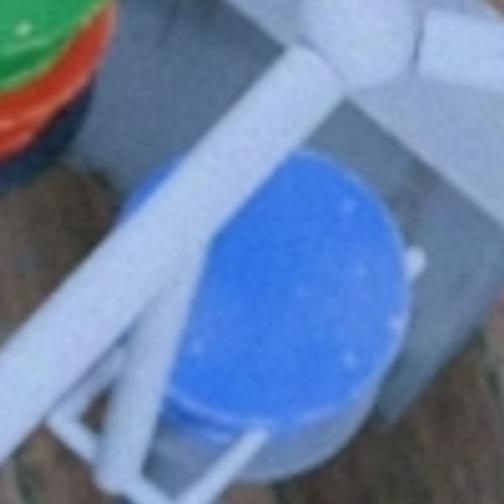

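Request:
move --arm1 '{"target":[0.7707,-0.1117,0.812,-0.0131,-0.0416,0.9528,0.3005],"speed":0.05}' --arm2 '{"target":[-0.6063,0.4793,0.824,-0.2668,-0.8459,0.4404,0.1389],"speed":0.05}' --arm3 '{"target":[-0.4543,-1.0027,0.812,0.2536,0.8043,0.5124,0.1616],"speed":0.05}'

Request:
move --arm1 '{"target":[0.738,-0.0614,0.812,-0.0131,-0.0416,0.9528,0.3005],"speed":0.08}' --arm2 '{"target":[-0.639,0.5296,0.824,-0.2668,-0.8459,0.4404,0.1389],"speed":0.08}' --arm3 '{"target":[-0.487,-0.9524,0.812,0.2536,0.8043,0.5124,0.1616],"speed":0.08}' --cameras '["cam_low"]'

Request:
zoom_image --camera "cam_low" --region '[340, 225, 410, 295]'

Scene clock: 47.43 s.
Joint torques (N m): arm1=[1.44 -26.17 13.57 -0.77 0.84 -0.23] | arm2=[-1.08 -26.58 8.66 0.73 1.26 -0.51] | arm3=[0.32 -13.63 4.45 0.23 1.69 0.02]
Motor temperatures (°C): arm1=[22 32 32 22 26 22] | arm2=[23 35 28 24 27 23] | arm3=[29 29 30 22 26 26]
Heat: arm1: hottest joint2_rad 32 °C; arm2: hottest joint2_rad 35 °C; arm3: hottest joint3_rad 30 °C.
move: arm1 off_target; arm2 off_target; arm3 off_target
Joint velocities: within noise
arm1.joint_positions: joint1_rad=+0.359 joint2_rad=+2.648 joint3_rad=+2.333 joint4_rad=-1.541 joint5_rad=+0.585 joint6_rad=+1.959 hand_index_mcp=+0.350 hand_index_abd=+0.001 hand_index_pip=-0.308 hand_index_dip=+0.217 hand_middle_mcp=+0.336 hand_middle_abd=+0.001 hand_middle_pip=-0.317 hand_middle_dip=+0.219 hand_ring_mcp=+0.327 hand_ring_abd=+0.001 hand_ring_pip=-0.327 hand_ring_dip=+0.211 hand_thumb_cmc=+0.719 hand_thumb_axl=+0.677 hand_thumb_mcp=+0.224 hand_thumb_ipl=+0.168 hand_current_limit=+0.400 hand_speed=-0.600
arm1.joint_status: not commanded
arm1.hand_state: blocked,goal,blocked,goal,blocked,goal,blocked,goal,blocked,goal,blocked,goal,goal,goal,goal,goal
arm1.index_mcp_current_ma: 106
arm1.index_abd_current_ma: 0
arm1.index_pip_current_ma: 74
arm1.index_dip_current_ma: 20
arm1.middle_mcp_current_ma: 64
arm1.middle_abd_current_ma: 0
arm1.middle_pip_current_ma: 51
arm1.middle_dip_current_ma: 23
arm1.ring_mcp_current_ma: 42
arm1.ring_abd_current_ma: 0
arm1.ring_pip_current_ma: 29
arm1.ring_dip_current_ma: 10
arm1.thumb_cmc_current_ma: 3
arm1.thumb_axl_current_ma: 0
arm1.thumb_mcp_current_ma: -1
arm1.thumb_ipl_current_ma: 0
arm1.hand_goal_index_mcp: 0.300
arm1.hand_goal_index_abd: 0.000
arm1.hand_goal_index_pip: -0.350
arm1.hand_goal_index_dip: 0.200
arm1.hand_goal_middle_mcp: 0.300
arm1.hand_goal_middle_abd: 0.000
arm1.hand_goal_middle_pip: -0.350
arm1.hand_goal_middle_dip: 0.200
arm1.hand_goal_ring_mcp: 0.300
arm1.hand_goal_ring_abd: 0.000
arm1.hand_goal_ring_pip: -0.350
arm1.hand_goal_ring_dip: 0.200
arm1.hand_goal_thumb_cmc: 0.714
arm1.hand_goal_thumb_axl: 0.678
arm1.hand_goal_thumb_mcp: 0.226
arm1.hand_goal_thumb_ipl: 0.168
arm1.hand: x=+0.7925 y=-0.1057 z=+0.7851 quat_wxyz=(-0.019, +0.045, -0.950, -0.308) (m; scene frame)
arm1.hand_target: x=+0.7731 y=-0.1111 z=+0.8129 quat_wxyz=(+0.014, +0.042, -0.953, -0.300) (m; scene frame)
arm1.hand_status: off_target (0.035 m and 3.8 deg from the pose sent, 0.029 m and 4.0 deg at the start)
arm2.joint_positions: joint1_rad=-0.142 joint2_rad=+2.568 joint3_rad=+2.178 joint4_rad=-1.075 joint5_rad=+0.588 joint6_rad=+1.320 hand_index_mcp=+0.357 hand_index_abd=+0.003 hand_index_pip=-0.217 hand_index_dip=+0.233 hand_middle_mcp=+0.352 hand_middle_abd=+0.004 hand_middle_pip=-0.257 hand_middle_dip=+0.234 hand_ring_mcp=+0.361 hand_ring_abd=+0.000 hand_ring_pip=-0.307 hand_ring_dip=+0.226 hand_thumb_cmc=+0.718 hand_thumb_axl=+0.677 hand_thumb_mcp=+0.224 hand_thumb_ipl=+0.168 hand_current_limit=+0.400 hand_speed=-0.600
arm2.joint_status: not commanded
arm2.hand_state: blocked,goal,blocked,blocked,blocked,goal,blocked,blocked,blocked,goal,blocked,blocked,goal,goal,goal,goal
arm2.index_mcp_current_ma: 115
arm2.index_abd_current_ma: 1
arm2.index_pip_current_ma: 385
arm2.index_dip_current_ma: 45
arm2.middle_mcp_current_ma: 99
arm2.middle_abd_current_ma: 1
arm2.middle_pip_current_ma: 224
arm2.middle_dip_current_ma: 48
arm2.ring_mcp_current_ma: 128
arm2.ring_abd_current_ma: 0
arm2.ring_pip_current_ma: 67
arm2.ring_dip_current_ma: 31
arm2.thumb_cmc_current_ma: 2
arm2.thumb_axl_current_ma: 0
arm2.thumb_mcp_current_ma: -1
arm2.thumb_ipl_current_ma: 0
arm2.hand_goal_index_mcp: 0.300
arm2.hand_goal_index_abd: 0.000
arm2.hand_goal_index_pip: -0.350
arm2.hand_goal_index_dip: 0.200
arm2.hand_goal_middle_mcp: 0.300
arm2.hand_goal_middle_abd: 0.000
arm2.hand_goal_middle_pip: -0.350
arm2.hand_goal_middle_dip: 0.200
arm2.hand_goal_ring_mcp: 0.300
arm2.hand_goal_ring_abd: 0.000
arm2.hand_goal_ring_pip: -0.350
arm2.hand_goal_ring_dip: 0.200
arm2.hand_goal_thumb_cmc: 0.714
arm2.hand_goal_thumb_axl: 0.678
arm2.hand_goal_thumb_mcp: 0.226
arm2.hand_goal_thumb_ipl: 0.168
arm2.hand: x=-0.6046 y=+0.4988 z=+0.7889 quat_wxyz=(+0.246, +0.845, -0.449, -0.153) (m; scene frame)
arm2.hand_target: x=-0.6067 y=+0.4811 z=+0.8247 quat_wxyz=(+0.267, +0.845, -0.441, -0.140) (m; scene frame)
arm2.hand_status: off_target (0.040 m and 3.0 deg from the pose sent, 0.033 m and 3.2 deg at the start)
arm3.joint_positions: joint1_rad=+0.182 joint2_rad=+1.785 joint3_rad=+0.738 joint4_rad=-0.612 joint5_rad=+0.587 joint6_rad=+1.673 hand_index_mcp=+0.345 hand_index_abd=+0.003 hand_index_pip=-0.201 hand_index_dip=+0.238 hand_middle_mcp=+0.347 hand_middle_abd=+0.003 hand_middle_pip=-0.208 hand_middle_dip=+0.231 hand_ring_mcp=+0.358 hand_ring_abd=+0.007 hand_ring_pip=-0.228 hand_ring_dip=+0.230 hand_thumb_cmc=+0.719 hand_thumb_axl=+0.677 hand_thumb_mcp=+0.223 hand_thumb_ipl=+0.168 hand_current_limit=+0.400 hand_speed=-0.600
arm3.joint_status: not commanded
arm3.hand_state: blocked,goal,blocked,blocked,blocked,goal,blocked,blocked,blocked,goal,blocked,blocked,goal,goal,goal,goal
arm3.index_mcp_current_ma: 157
arm3.index_abd_current_ma: 5
arm3.index_pip_current_ma: 385
arm3.index_dip_current_ma: 118
arm3.middle_mcp_current_ma: 163
arm3.middle_abd_current_ma: 4
arm3.middle_pip_current_ma: 385
arm3.middle_dip_current_ma: 94
arm3.ring_mcp_current_ma: 214
arm3.ring_abd_current_ma: 12
arm3.ring_pip_current_ma: 385
arm3.ring_dip_current_ma: 89
arm3.thumb_cmc_current_ma: 9
arm3.thumb_axl_current_ma: -1
arm3.thumb_mcp_current_ma: -8
arm3.thumb_ipl_current_ma: 0
arm3.hand_goal_index_mcp: 0.300
arm3.hand_goal_index_abd: 0.000
arm3.hand_goal_index_pip: -0.350
arm3.hand_goal_index_dip: 0.200
arm3.hand_goal_middle_mcp: 0.300
arm3.hand_goal_middle_abd: 0.000
arm3.hand_goal_middle_pip: -0.350
arm3.hand_goal_middle_dip: 0.200
arm3.hand_goal_ring_mcp: 0.300
arm3.hand_goal_ring_abd: 0.000
arm3.hand_goal_ring_pip: -0.350
arm3.hand_goal_ring_dip: 0.200
arm3.hand_goal_thumb_cmc: 0.714
arm3.hand_goal_thumb_axl: 0.678
arm3.hand_goal_thumb_mcp: 0.226
arm3.hand_goal_thumb_ipl: 0.168
arm3.hand: x=-0.4572 y=-1.0165 z=+0.8044 quat_wxyz=(+0.256, +0.810, +0.509, +0.141) (m; scene frame)
arm3.hand_target: x=-0.4546 y=-1.0029 z=+0.8121 quat_wxyz=(+0.253, +0.805, +0.512, +0.162) (m; scene frame)
arm3.hand_status: off_target (0.016 m and 2.5 deg from the pose sent, 0.014 m and 2.6 deg at the start)
pictures: none

Scene clock: 49.20 s.
Joint torques (N m): arm1=[1.44 -27.22 14.82 -1.11 0.8 -0.23] | arm2=[-1.49 -26.99 7.12 0.46 1.09 -0.42] | arm3=[-0.03 -14.45 6.09 -1.25 1.53 0.06]
Motor temperatures (°C): arm1=[22 32 32 22 26 22] | arm2=[23 36 28 24 27 23] | arm3=[29 29 30 22 26 26]
Heat: arm1: hottest joint2_rad 32 °C; arm2: hottest joint2_rad 36 °C; arm3: hottest joint3_rad 30 °C.
move: arm1 off_target; arm2 off_target; arm3 off_target
Joint velocities: within noise
arm1.joint_positions: joint1_rad=+0.279 joint2_rad=+2.689 joint3_rad=+2.414 joint4_rad=-1.518 joint5_rad=+0.601 joint6_rad=+1.862 hand_index_mcp=+0.349 hand_index_abd=+0.000 hand_index_pip=-0.309 hand_index_dip=+0.217 hand_middle_mcp=+0.337 hand_middle_abd=-0.001 hand_middle_pip=-0.317 hand_middle_dip=+0.218 hand_ring_mcp=+0.330 hand_ring_abd=+0.000 hand_ring_pip=-0.326 hand_ring_dip=+0.209 hand_thumb_cmc=+0.719 hand_thumb_axl=+0.677 hand_thumb_mcp=+0.224 hand_thumb_ipl=+0.168 hand_current_limit=+0.400 hand_speed=-0.600
arm1.joint_status: not commanded
arm1.hand_state: blocked,goal,blocked,goal,blocked,goal,blocked,goal,blocked,goal,blocked,goal,goal,goal,goal,goal
arm1.index_mcp_current_ma: 102
arm1.index_abd_current_ma: 0
arm1.index_pip_current_ma: 71
arm1.index_dip_current_ma: 19
arm1.middle_mcp_current_ma: 66
arm1.middle_abd_current_ma: 0
arm1.middle_pip_current_ma: 51
arm1.middle_dip_current_ma: 21
arm1.ring_mcp_current_ma: 49
arm1.ring_abd_current_ma: 0
arm1.ring_pip_current_ma: 31
arm1.ring_dip_current_ma: 7
arm1.thumb_cmc_current_ma: 3
arm1.thumb_axl_current_ma: 0
arm1.thumb_mcp_current_ma: -1
arm1.thumb_ipl_current_ma: 0
arm1.hand_goal_index_mcp: 0.300
arm1.hand_goal_index_abd: 0.000
arm1.hand_goal_index_pip: -0.350
arm1.hand_goal_index_dip: 0.200
arm1.hand_goal_middle_mcp: 0.300
arm1.hand_goal_middle_abd: 0.000
arm1.hand_goal_middle_pip: -0.350
arm1.hand_goal_middle_dip: 0.200
arm1.hand_goal_ring_mcp: 0.300
arm1.hand_goal_ring_abd: 0.000
arm1.hand_goal_ring_pip: -0.350
arm1.hand_goal_ring_dip: 0.200
arm1.hand_goal_thumb_cmc: 0.714
arm1.hand_goal_thumb_axl: 0.678
arm1.hand_goal_thumb_mcp: 0.226
arm1.hand_goal_thumb_ipl: 0.168
arm1.hand: x=+0.7587 y=-0.0562 z=+0.7811 quat_wxyz=(-0.015, +0.045, -0.951, -0.305) (m; scene frame)
arm1.hand_target: x=+0.7407 y=-0.0609 z=+0.8127 quat_wxyz=(+0.014, +0.042, -0.953, -0.300) (m; scene frame)
arm1.hand_status: off_target (0.038 m and 3.3 deg from the pose sent, 0.075 m and 3.8 deg at the start)
arm2.joint_positions: joint1_rad=-0.161 joint2_rad=+2.431 joint3_rad=+1.850 joint4_rad=-0.883 joint5_rad=+0.589 joint6_rad=+1.292 hand_index_mcp=+0.355 hand_index_abd=-0.006 hand_index_pip=-0.219 hand_index_dip=+0.235 hand_middle_mcp=+0.352 hand_middle_abd=-0.002 hand_middle_pip=-0.262 hand_middle_dip=+0.234 hand_ring_mcp=+0.356 hand_ring_abd=-0.003 hand_ring_pip=-0.306 hand_ring_dip=+0.226 hand_thumb_cmc=+0.718 hand_thumb_axl=+0.677 hand_thumb_mcp=+0.223 hand_thumb_ipl=+0.168 hand_current_limit=+0.400 hand_speed=-0.600
arm2.joint_status: not commanded
arm2.hand_state: blocked,goal,blocked,blocked,blocked,goal,blocked,blocked,blocked,goal,blocked,blocked,goal,goal,goal,goal
arm2.index_mcp_current_ma: 107
arm2.index_abd_current_ma: -3
arm2.index_pip_current_ma: 377
arm2.index_dip_current_ma: 48
arm2.middle_mcp_current_ma: 98
arm2.middle_abd_current_ma: 0
arm2.middle_pip_current_ma: 204
arm2.middle_dip_current_ma: 48
arm2.ring_mcp_current_ma: 110
arm2.ring_abd_current_ma: -1
arm2.ring_pip_current_ma: 70
arm2.ring_dip_current_ma: 32
arm2.thumb_cmc_current_ma: 2
arm2.thumb_axl_current_ma: 0
arm2.thumb_mcp_current_ma: -1
arm2.thumb_ipl_current_ma: 0
arm2.hand_goal_index_mcp: 0.300
arm2.hand_goal_index_abd: 0.000
arm2.hand_goal_index_pip: -0.350
arm2.hand_goal_index_dip: 0.200
arm2.hand_goal_middle_mcp: 0.300
arm2.hand_goal_middle_abd: 0.000
arm2.hand_goal_middle_pip: -0.350
arm2.hand_goal_middle_dip: 0.200
arm2.hand_goal_ring_mcp: 0.300
arm2.hand_goal_ring_abd: 0.000
arm2.hand_goal_ring_pip: -0.350
arm2.hand_goal_ring_dip: 0.200
arm2.hand_goal_thumb_cmc: 0.714
arm2.hand_goal_thumb_axl: 0.678
arm2.hand_goal_thumb_mcp: 0.226
arm2.hand_goal_thumb_ipl: 0.168
arm2.hand: x=-0.6387 y=+0.5485 z=+0.7725 quat_wxyz=(+0.243, +0.847, -0.446, -0.159) (m; scene frame)
arm2.hand_target: x=-0.6395 y=+0.5311 z=+0.8235 quat_wxyz=(+0.267, +0.845, -0.441, -0.140) (m; scene frame)
arm2.hand_status: off_target (0.055 m and 3.6 deg from the pose sent, 0.058 m and 3.1 deg at the start)
arm3.joint_positions: joint1_rad=+0.307 joint2_rad=+1.855 joint3_rad=+0.847 joint4_rad=-0.716 joint5_rad=+0.579 joint6_rad=+1.816 hand_index_mcp=+0.344 hand_index_abd=+0.000 hand_index_pip=-0.224 hand_index_dip=+0.238 hand_middle_mcp=+0.347 hand_middle_abd=+0.000 hand_middle_pip=-0.218 hand_middle_dip=+0.231 hand_ring_mcp=+0.362 hand_ring_abd=+0.004 hand_ring_pip=-0.230 hand_ring_dip=+0.232 hand_thumb_cmc=+0.719 hand_thumb_axl=+0.677 hand_thumb_mcp=+0.223 hand_thumb_ipl=+0.168 hand_current_limit=+0.400 hand_speed=-0.600
arm3.joint_status: not commanded
arm3.hand_state: blocked,goal,blocked,blocked,blocked,goal,blocked,blocked,blocked,goal,blocked,blocked,goal,goal,goal,goal
arm3.index_mcp_current_ma: 153
arm3.index_abd_current_ma: -1
arm3.index_pip_current_ma: 385
arm3.index_dip_current_ma: 118
arm3.middle_mcp_current_ma: 163
arm3.middle_abd_current_ma: 0
arm3.middle_pip_current_ma: 385
arm3.middle_dip_current_ma: 94
arm3.ring_mcp_current_ma: 231
arm3.ring_abd_current_ma: 6
arm3.ring_pip_current_ma: 385
arm3.ring_dip_current_ma: 96
arm3.thumb_cmc_current_ma: 9
arm3.thumb_axl_current_ma: -1
arm3.thumb_mcp_current_ma: -8
arm3.thumb_ipl_current_ma: 0
arm3.hand_goal_index_mcp: 0.300
arm3.hand_goal_index_abd: 0.000
arm3.hand_goal_index_pip: -0.350
arm3.hand_goal_index_dip: 0.200
arm3.hand_goal_middle_mcp: 0.300
arm3.hand_goal_middle_abd: 0.000
arm3.hand_goal_middle_pip: -0.350
arm3.hand_goal_middle_dip: 0.200
arm3.hand_goal_ring_mcp: 0.300
arm3.hand_goal_ring_abd: 0.000
arm3.hand_goal_ring_pip: -0.350
arm3.hand_goal_ring_dip: 0.200
arm3.hand_goal_thumb_cmc: 0.714
arm3.hand_goal_thumb_axl: 0.678
arm3.hand_goal_thumb_mcp: 0.226
arm3.hand_goal_thumb_ipl: 0.168
arm3.on_its_own: hand_index_pip moved -0.023 toward your old target -0.350
arm3.hand: x=-0.4897 y=-0.9695 z=+0.8018 quat_wxyz=(+0.254, +0.809, +0.509, +0.148) (m; scene frame)
arm3.hand_target: x=-0.4873 y=-0.9527 z=+0.8121 quat_wxyz=(+0.253, +0.804, +0.513, +0.162) (m; scene frame)
arm3.hand_status: off_target (0.020 m and 1.7 deg from the pose sent, 0.071 m and 2.5 deg at the start)
pictures: cam_low
Images, in order (width x height): cam_low 896x504.

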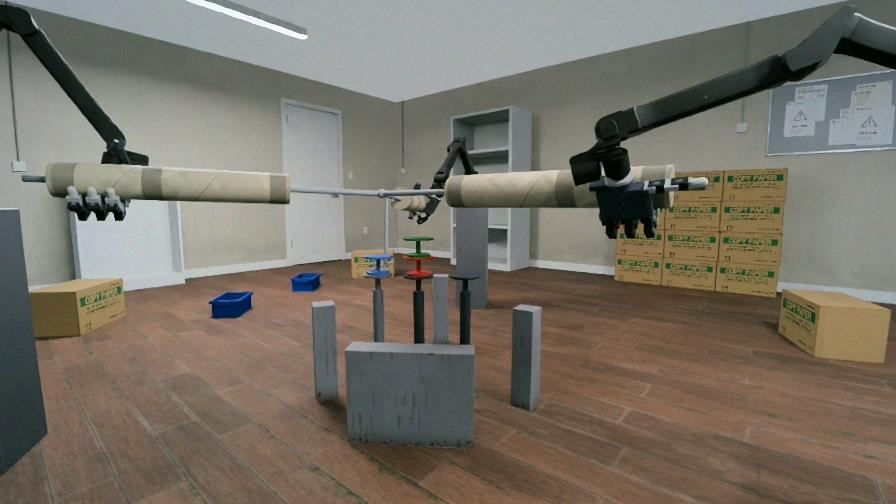

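Scaled by 7.200 from the camera's 896x504 image, which has a finer 1280x720 frame.

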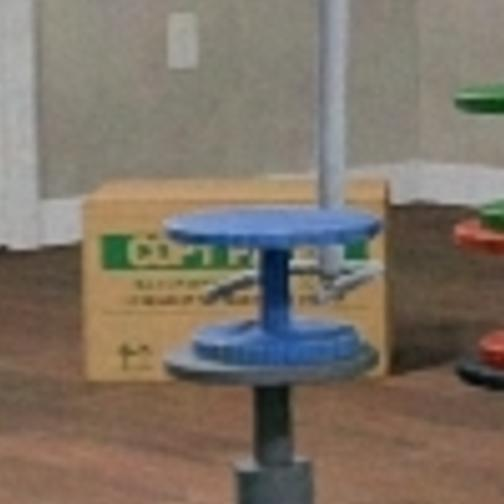

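Request:
move --arm1 '{"target":[0.689,0.014,0.812,-0.0131,-0.0416,0.9528,0.3005],"speed":0.1}' --arm2 '{"target":[-0.688,0.605,0.824,-0.2668,-0.8459,0.4404,0.1389],"speed":0.1}' --arm3 '{"target":[-0.536,-0.877,0.812,0.2536,0.8043,0.5124,0.1616],"speed":0.1}' --cameras '["cam_high"]'

Request:
move --arm1 '{"target":[0.773,0.184,0.68,-0.0131,-0.0416,0.9528,0.3005],"speed":0.12}' --arm2 '{"target":[-0.604,0.775,0.69,-0.2668,-0.8459,0.4404,0.1389],"speed":0.12}' --arm3 '{"target":[-0.453,-0.707,0.68,0.2536,0.8043,0.5124,0.1616],"speed":0.12}' --cameras '["cam_high","cam_low"]'

Scene clock: 52.23 s.
Joint torques (N m): arm1=[1.38 -27.87 15.91 -0.94 0.87 -0.4] | arm2=[-1.85 -24.64 6.06 0.87 1.03 -0.41] | arm3=[-0.15 -16.85 6.75 -1.61 1.34 0.03]
Motor temperatures (°C): arm1=[22 32 33 22 26 22] | arm2=[23 36 28 24 27 23] | arm3=[29 29 30 22 26 26]
Heat: arm1: hottest joint3_rad 33 °C; arm2: hottest joint2_rad 36 °C; arm3: hottest joint3_rad 30 °C.
move: arm1 off_target; arm2 off_target; arm3 off_target
Joint velocities: within noise
arm1.joint_positions: joint1_rad=+0.168 joint2_rad=+2.858 joint3_rad=+2.745 joint4_rad=-1.603 joint5_rad=+0.614 joint6_rad=+1.732 hand_index_mcp=+0.348 hand_index_abd=+0.000 hand_index_pip=-0.308 hand_index_dip=+0.218 hand_middle_mcp=+0.336 hand_middle_abd=-0.001 hand_middle_pip=-0.317 hand_middle_dip=+0.218 hand_ring_mcp=+0.325 hand_ring_abd=-0.001 hand_ring_pip=-0.327 hand_ring_dip=+0.209 hand_thumb_cmc=+0.719 hand_thumb_axl=+0.677 hand_thumb_mcp=+0.224 hand_thumb_ipl=+0.168 hand_current_limit=+0.400 hand_speed=-0.600
arm1.joint_status: not commanded
arm1.hand_state: blocked,goal,blocked,goal,blocked,goal,blocked,goal,blocked,goal,blocked,goal,goal,goal,goal,goal
arm1.index_mcp_current_ma: 98
arm1.index_abd_current_ma: 0
arm1.index_pip_current_ma: 72
arm1.index_dip_current_ma: 20
arm1.middle_mcp_current_ma: 63
arm1.middle_abd_current_ma: 0
arm1.middle_pip_current_ma: 51
arm1.middle_dip_current_ma: 21
arm1.ring_mcp_current_ma: 36
arm1.ring_abd_current_ma: 0
arm1.ring_pip_current_ma: 30
arm1.ring_dip_current_ma: 7
arm1.thumb_cmc_current_ma: 3
arm1.thumb_axl_current_ma: 0
arm1.thumb_mcp_current_ma: -1
arm1.thumb_ipl_current_ma: 0
arm1.hand_goal_index_mcp: 0.300
arm1.hand_goal_index_abd: 0.000
arm1.hand_goal_index_pip: -0.350
arm1.hand_goal_index_dip: 0.200
arm1.hand_goal_middle_mcp: 0.300
arm1.hand_goal_middle_abd: 0.000
arm1.hand_goal_middle_pip: -0.350
arm1.hand_goal_middle_dip: 0.200
arm1.hand_goal_ring_mcp: 0.300
arm1.hand_goal_ring_abd: 0.000
arm1.hand_goal_ring_pip: -0.350
arm1.hand_goal_ring_dip: 0.200
arm1.hand_goal_thumb_cmc: 0.714
arm1.hand_goal_thumb_axl: 0.678
arm1.hand_goal_thumb_mcp: 0.226
arm1.hand_goal_thumb_ipl: 0.168
arm1.hand: x=+0.7090 y=+0.0170 z=+0.7742 quat_wxyz=(-0.016, +0.043, -0.952, -0.302) (m; scene frame)
arm1.hand_target: x=+0.6926 y=+0.0143 z=+0.8126 quat_wxyz=(+0.017, +0.044, -0.953, -0.300) (m; scene frame)
arm1.hand_status: off_target (0.043 m and 3.3 deg from the pose sent, 0.104 m and 3.3 deg at the start)
arm2.joint_positions: joint1_rad=-0.198 joint2_rad=+2.227 joint3_rad=+1.467 joint4_rad=-0.678 joint5_rad=+0.583 joint6_rad=+1.246 hand_index_mcp=+0.349 hand_index_abd=-0.005 hand_index_pip=-0.221 hand_index_dip=+0.236 hand_middle_mcp=+0.352 hand_middle_abd=-0.003 hand_middle_pip=-0.262 hand_middle_dip=+0.234 hand_ring_mcp=+0.360 hand_ring_abd=-0.005 hand_ring_pip=-0.304 hand_ring_dip=+0.226 hand_thumb_cmc=+0.718 hand_thumb_axl=+0.677 hand_thumb_mcp=+0.223 hand_thumb_ipl=+0.168 hand_current_limit=+0.400 hand_speed=-0.600
arm2.joint_status: not commanded
arm2.hand_state: blocked,goal,blocked,blocked,blocked,goal,blocked,blocked,blocked,goal,blocked,blocked,goal,goal,goal,goal
arm2.index_mcp_current_ma: 91
arm2.index_abd_current_ma: -2
arm2.index_pip_current_ma: 370
arm2.index_dip_current_ma: 52
arm2.middle_mcp_current_ma: 98
arm2.middle_abd_current_ma: -1
arm2.middle_pip_current_ma: 204
arm2.middle_dip_current_ma: 48
arm2.ring_mcp_current_ma: 123
arm2.ring_abd_current_ma: -2
arm2.ring_pip_current_ma: 75
arm2.ring_dip_current_ma: 32
arm2.thumb_cmc_current_ma: 2
arm2.thumb_axl_current_ma: 0
arm2.thumb_mcp_current_ma: -1
arm2.thumb_ipl_current_ma: 0
arm2.hand_goal_index_mcp: 0.300
arm2.hand_goal_index_abd: 0.000
arm2.hand_goal_index_pip: -0.350
arm2.hand_goal_index_dip: 0.200
arm2.hand_goal_middle_mcp: 0.300
arm2.hand_goal_middle_abd: 0.000
arm2.hand_goal_middle_pip: -0.350
arm2.hand_goal_middle_dip: 0.200
arm2.hand_goal_ring_mcp: 0.300
arm2.hand_goal_ring_abd: 0.000
arm2.hand_goal_ring_pip: -0.350
arm2.hand_goal_ring_dip: 0.200
arm2.hand_goal_thumb_cmc: 0.714
arm2.hand_goal_thumb_axl: 0.678
arm2.hand_goal_thumb_mcp: 0.226
arm2.hand_goal_thumb_ipl: 0.168
arm2.hand: x=-0.6894 y=+0.6223 z=+0.7824 quat_wxyz=(+0.243, +0.847, -0.445, -0.158) (m; scene frame)
arm2.hand_target: x=-0.6885 y=+0.6061 z=+0.8236 quat_wxyz=(+0.267, +0.845, -0.441, -0.140) (m; scene frame)
arm2.hand_status: off_target (0.045 m and 3.6 deg from the pose sent, 0.091 m and 3.6 deg at the start)
arm3.joint_positions: joint1_rad=+0.449 joint2_rad=+1.984 joint3_rad=+1.070 joint4_rad=-0.905 joint5_rad=+0.557 joint6_rad=+1.985 hand_index_mcp=+0.344 hand_index_abd=-0.001 hand_index_pip=-0.262 hand_index_dip=+0.238 hand_middle_mcp=+0.347 hand_middle_abd=+0.000 hand_middle_pip=-0.259 hand_middle_dip=+0.231 hand_ring_mcp=+0.359 hand_ring_abd=+0.003 hand_ring_pip=-0.271 hand_ring_dip=+0.232 hand_thumb_cmc=+0.719 hand_thumb_axl=+0.677 hand_thumb_mcp=+0.223 hand_thumb_ipl=+0.168 hand_current_limit=+0.400 hand_speed=-0.600
arm3.joint_status: not commanded
arm3.hand_state: blocked,goal,blocked,blocked,blocked,goal,blocked,blocked,blocked,goal,blocked,blocked,goal,goal,goal,goal
arm3.index_mcp_current_ma: 153
arm3.index_abd_current_ma: -1
arm3.index_pip_current_ma: 329
arm3.index_dip_current_ma: 118
arm3.middle_mcp_current_ma: 163
arm3.middle_abd_current_ma: -1
arm3.middle_pip_current_ma: 340
arm3.middle_dip_current_ma: 94
arm3.ring_mcp_current_ma: 218
arm3.ring_abd_current_ma: 5
arm3.ring_pip_current_ma: 287
arm3.ring_dip_current_ma: 96
arm3.thumb_cmc_current_ma: 9
arm3.thumb_axl_current_ma: -1
arm3.thumb_mcp_current_ma: -8
arm3.thumb_ipl_current_ma: 0
arm3.hand_goal_index_mcp: 0.300
arm3.hand_goal_index_abd: 0.000
arm3.hand_goal_index_pip: -0.350
arm3.hand_goal_index_dip: 0.200
arm3.hand_goal_middle_mcp: 0.300
arm3.hand_goal_middle_abd: 0.000
arm3.hand_goal_middle_pip: -0.350
arm3.hand_goal_middle_dip: 0.200
arm3.hand_goal_ring_mcp: 0.300
arm3.hand_goal_ring_abd: 0.000
arm3.hand_goal_ring_pip: -0.350
arm3.hand_goal_ring_dip: 0.200
arm3.hand_goal_thumb_cmc: 0.714
arm3.hand_goal_thumb_axl: 0.678
arm3.hand_goal_thumb_mcp: 0.226
arm3.hand_goal_thumb_ipl: 0.168
arm3.on_its_own: hand_index_pip moved -0.037 toward your old target -0.350; hand_middle_pip moved -0.041 toward your old target -0.350; hand_ring_pip moved -0.041 toward your old target -0.350
arm3.hand: x=-0.5363 y=-0.8955 z=+0.8000 quat_wxyz=(+0.257, +0.808, +0.508, +0.149) (m; scene frame)
arm3.hand_target: x=-0.5362 y=-0.8776 z=+0.8121 quat_wxyz=(+0.253, +0.804, +0.513, +0.162) (m; scene frame)
arm3.hand_status: off_target (0.022 m and 1.7 deg from the pose sent, 0.104 m and 1.7 deg at the start)
pictures: cam_high
Images, in order (width x height): cam_high 896x504.

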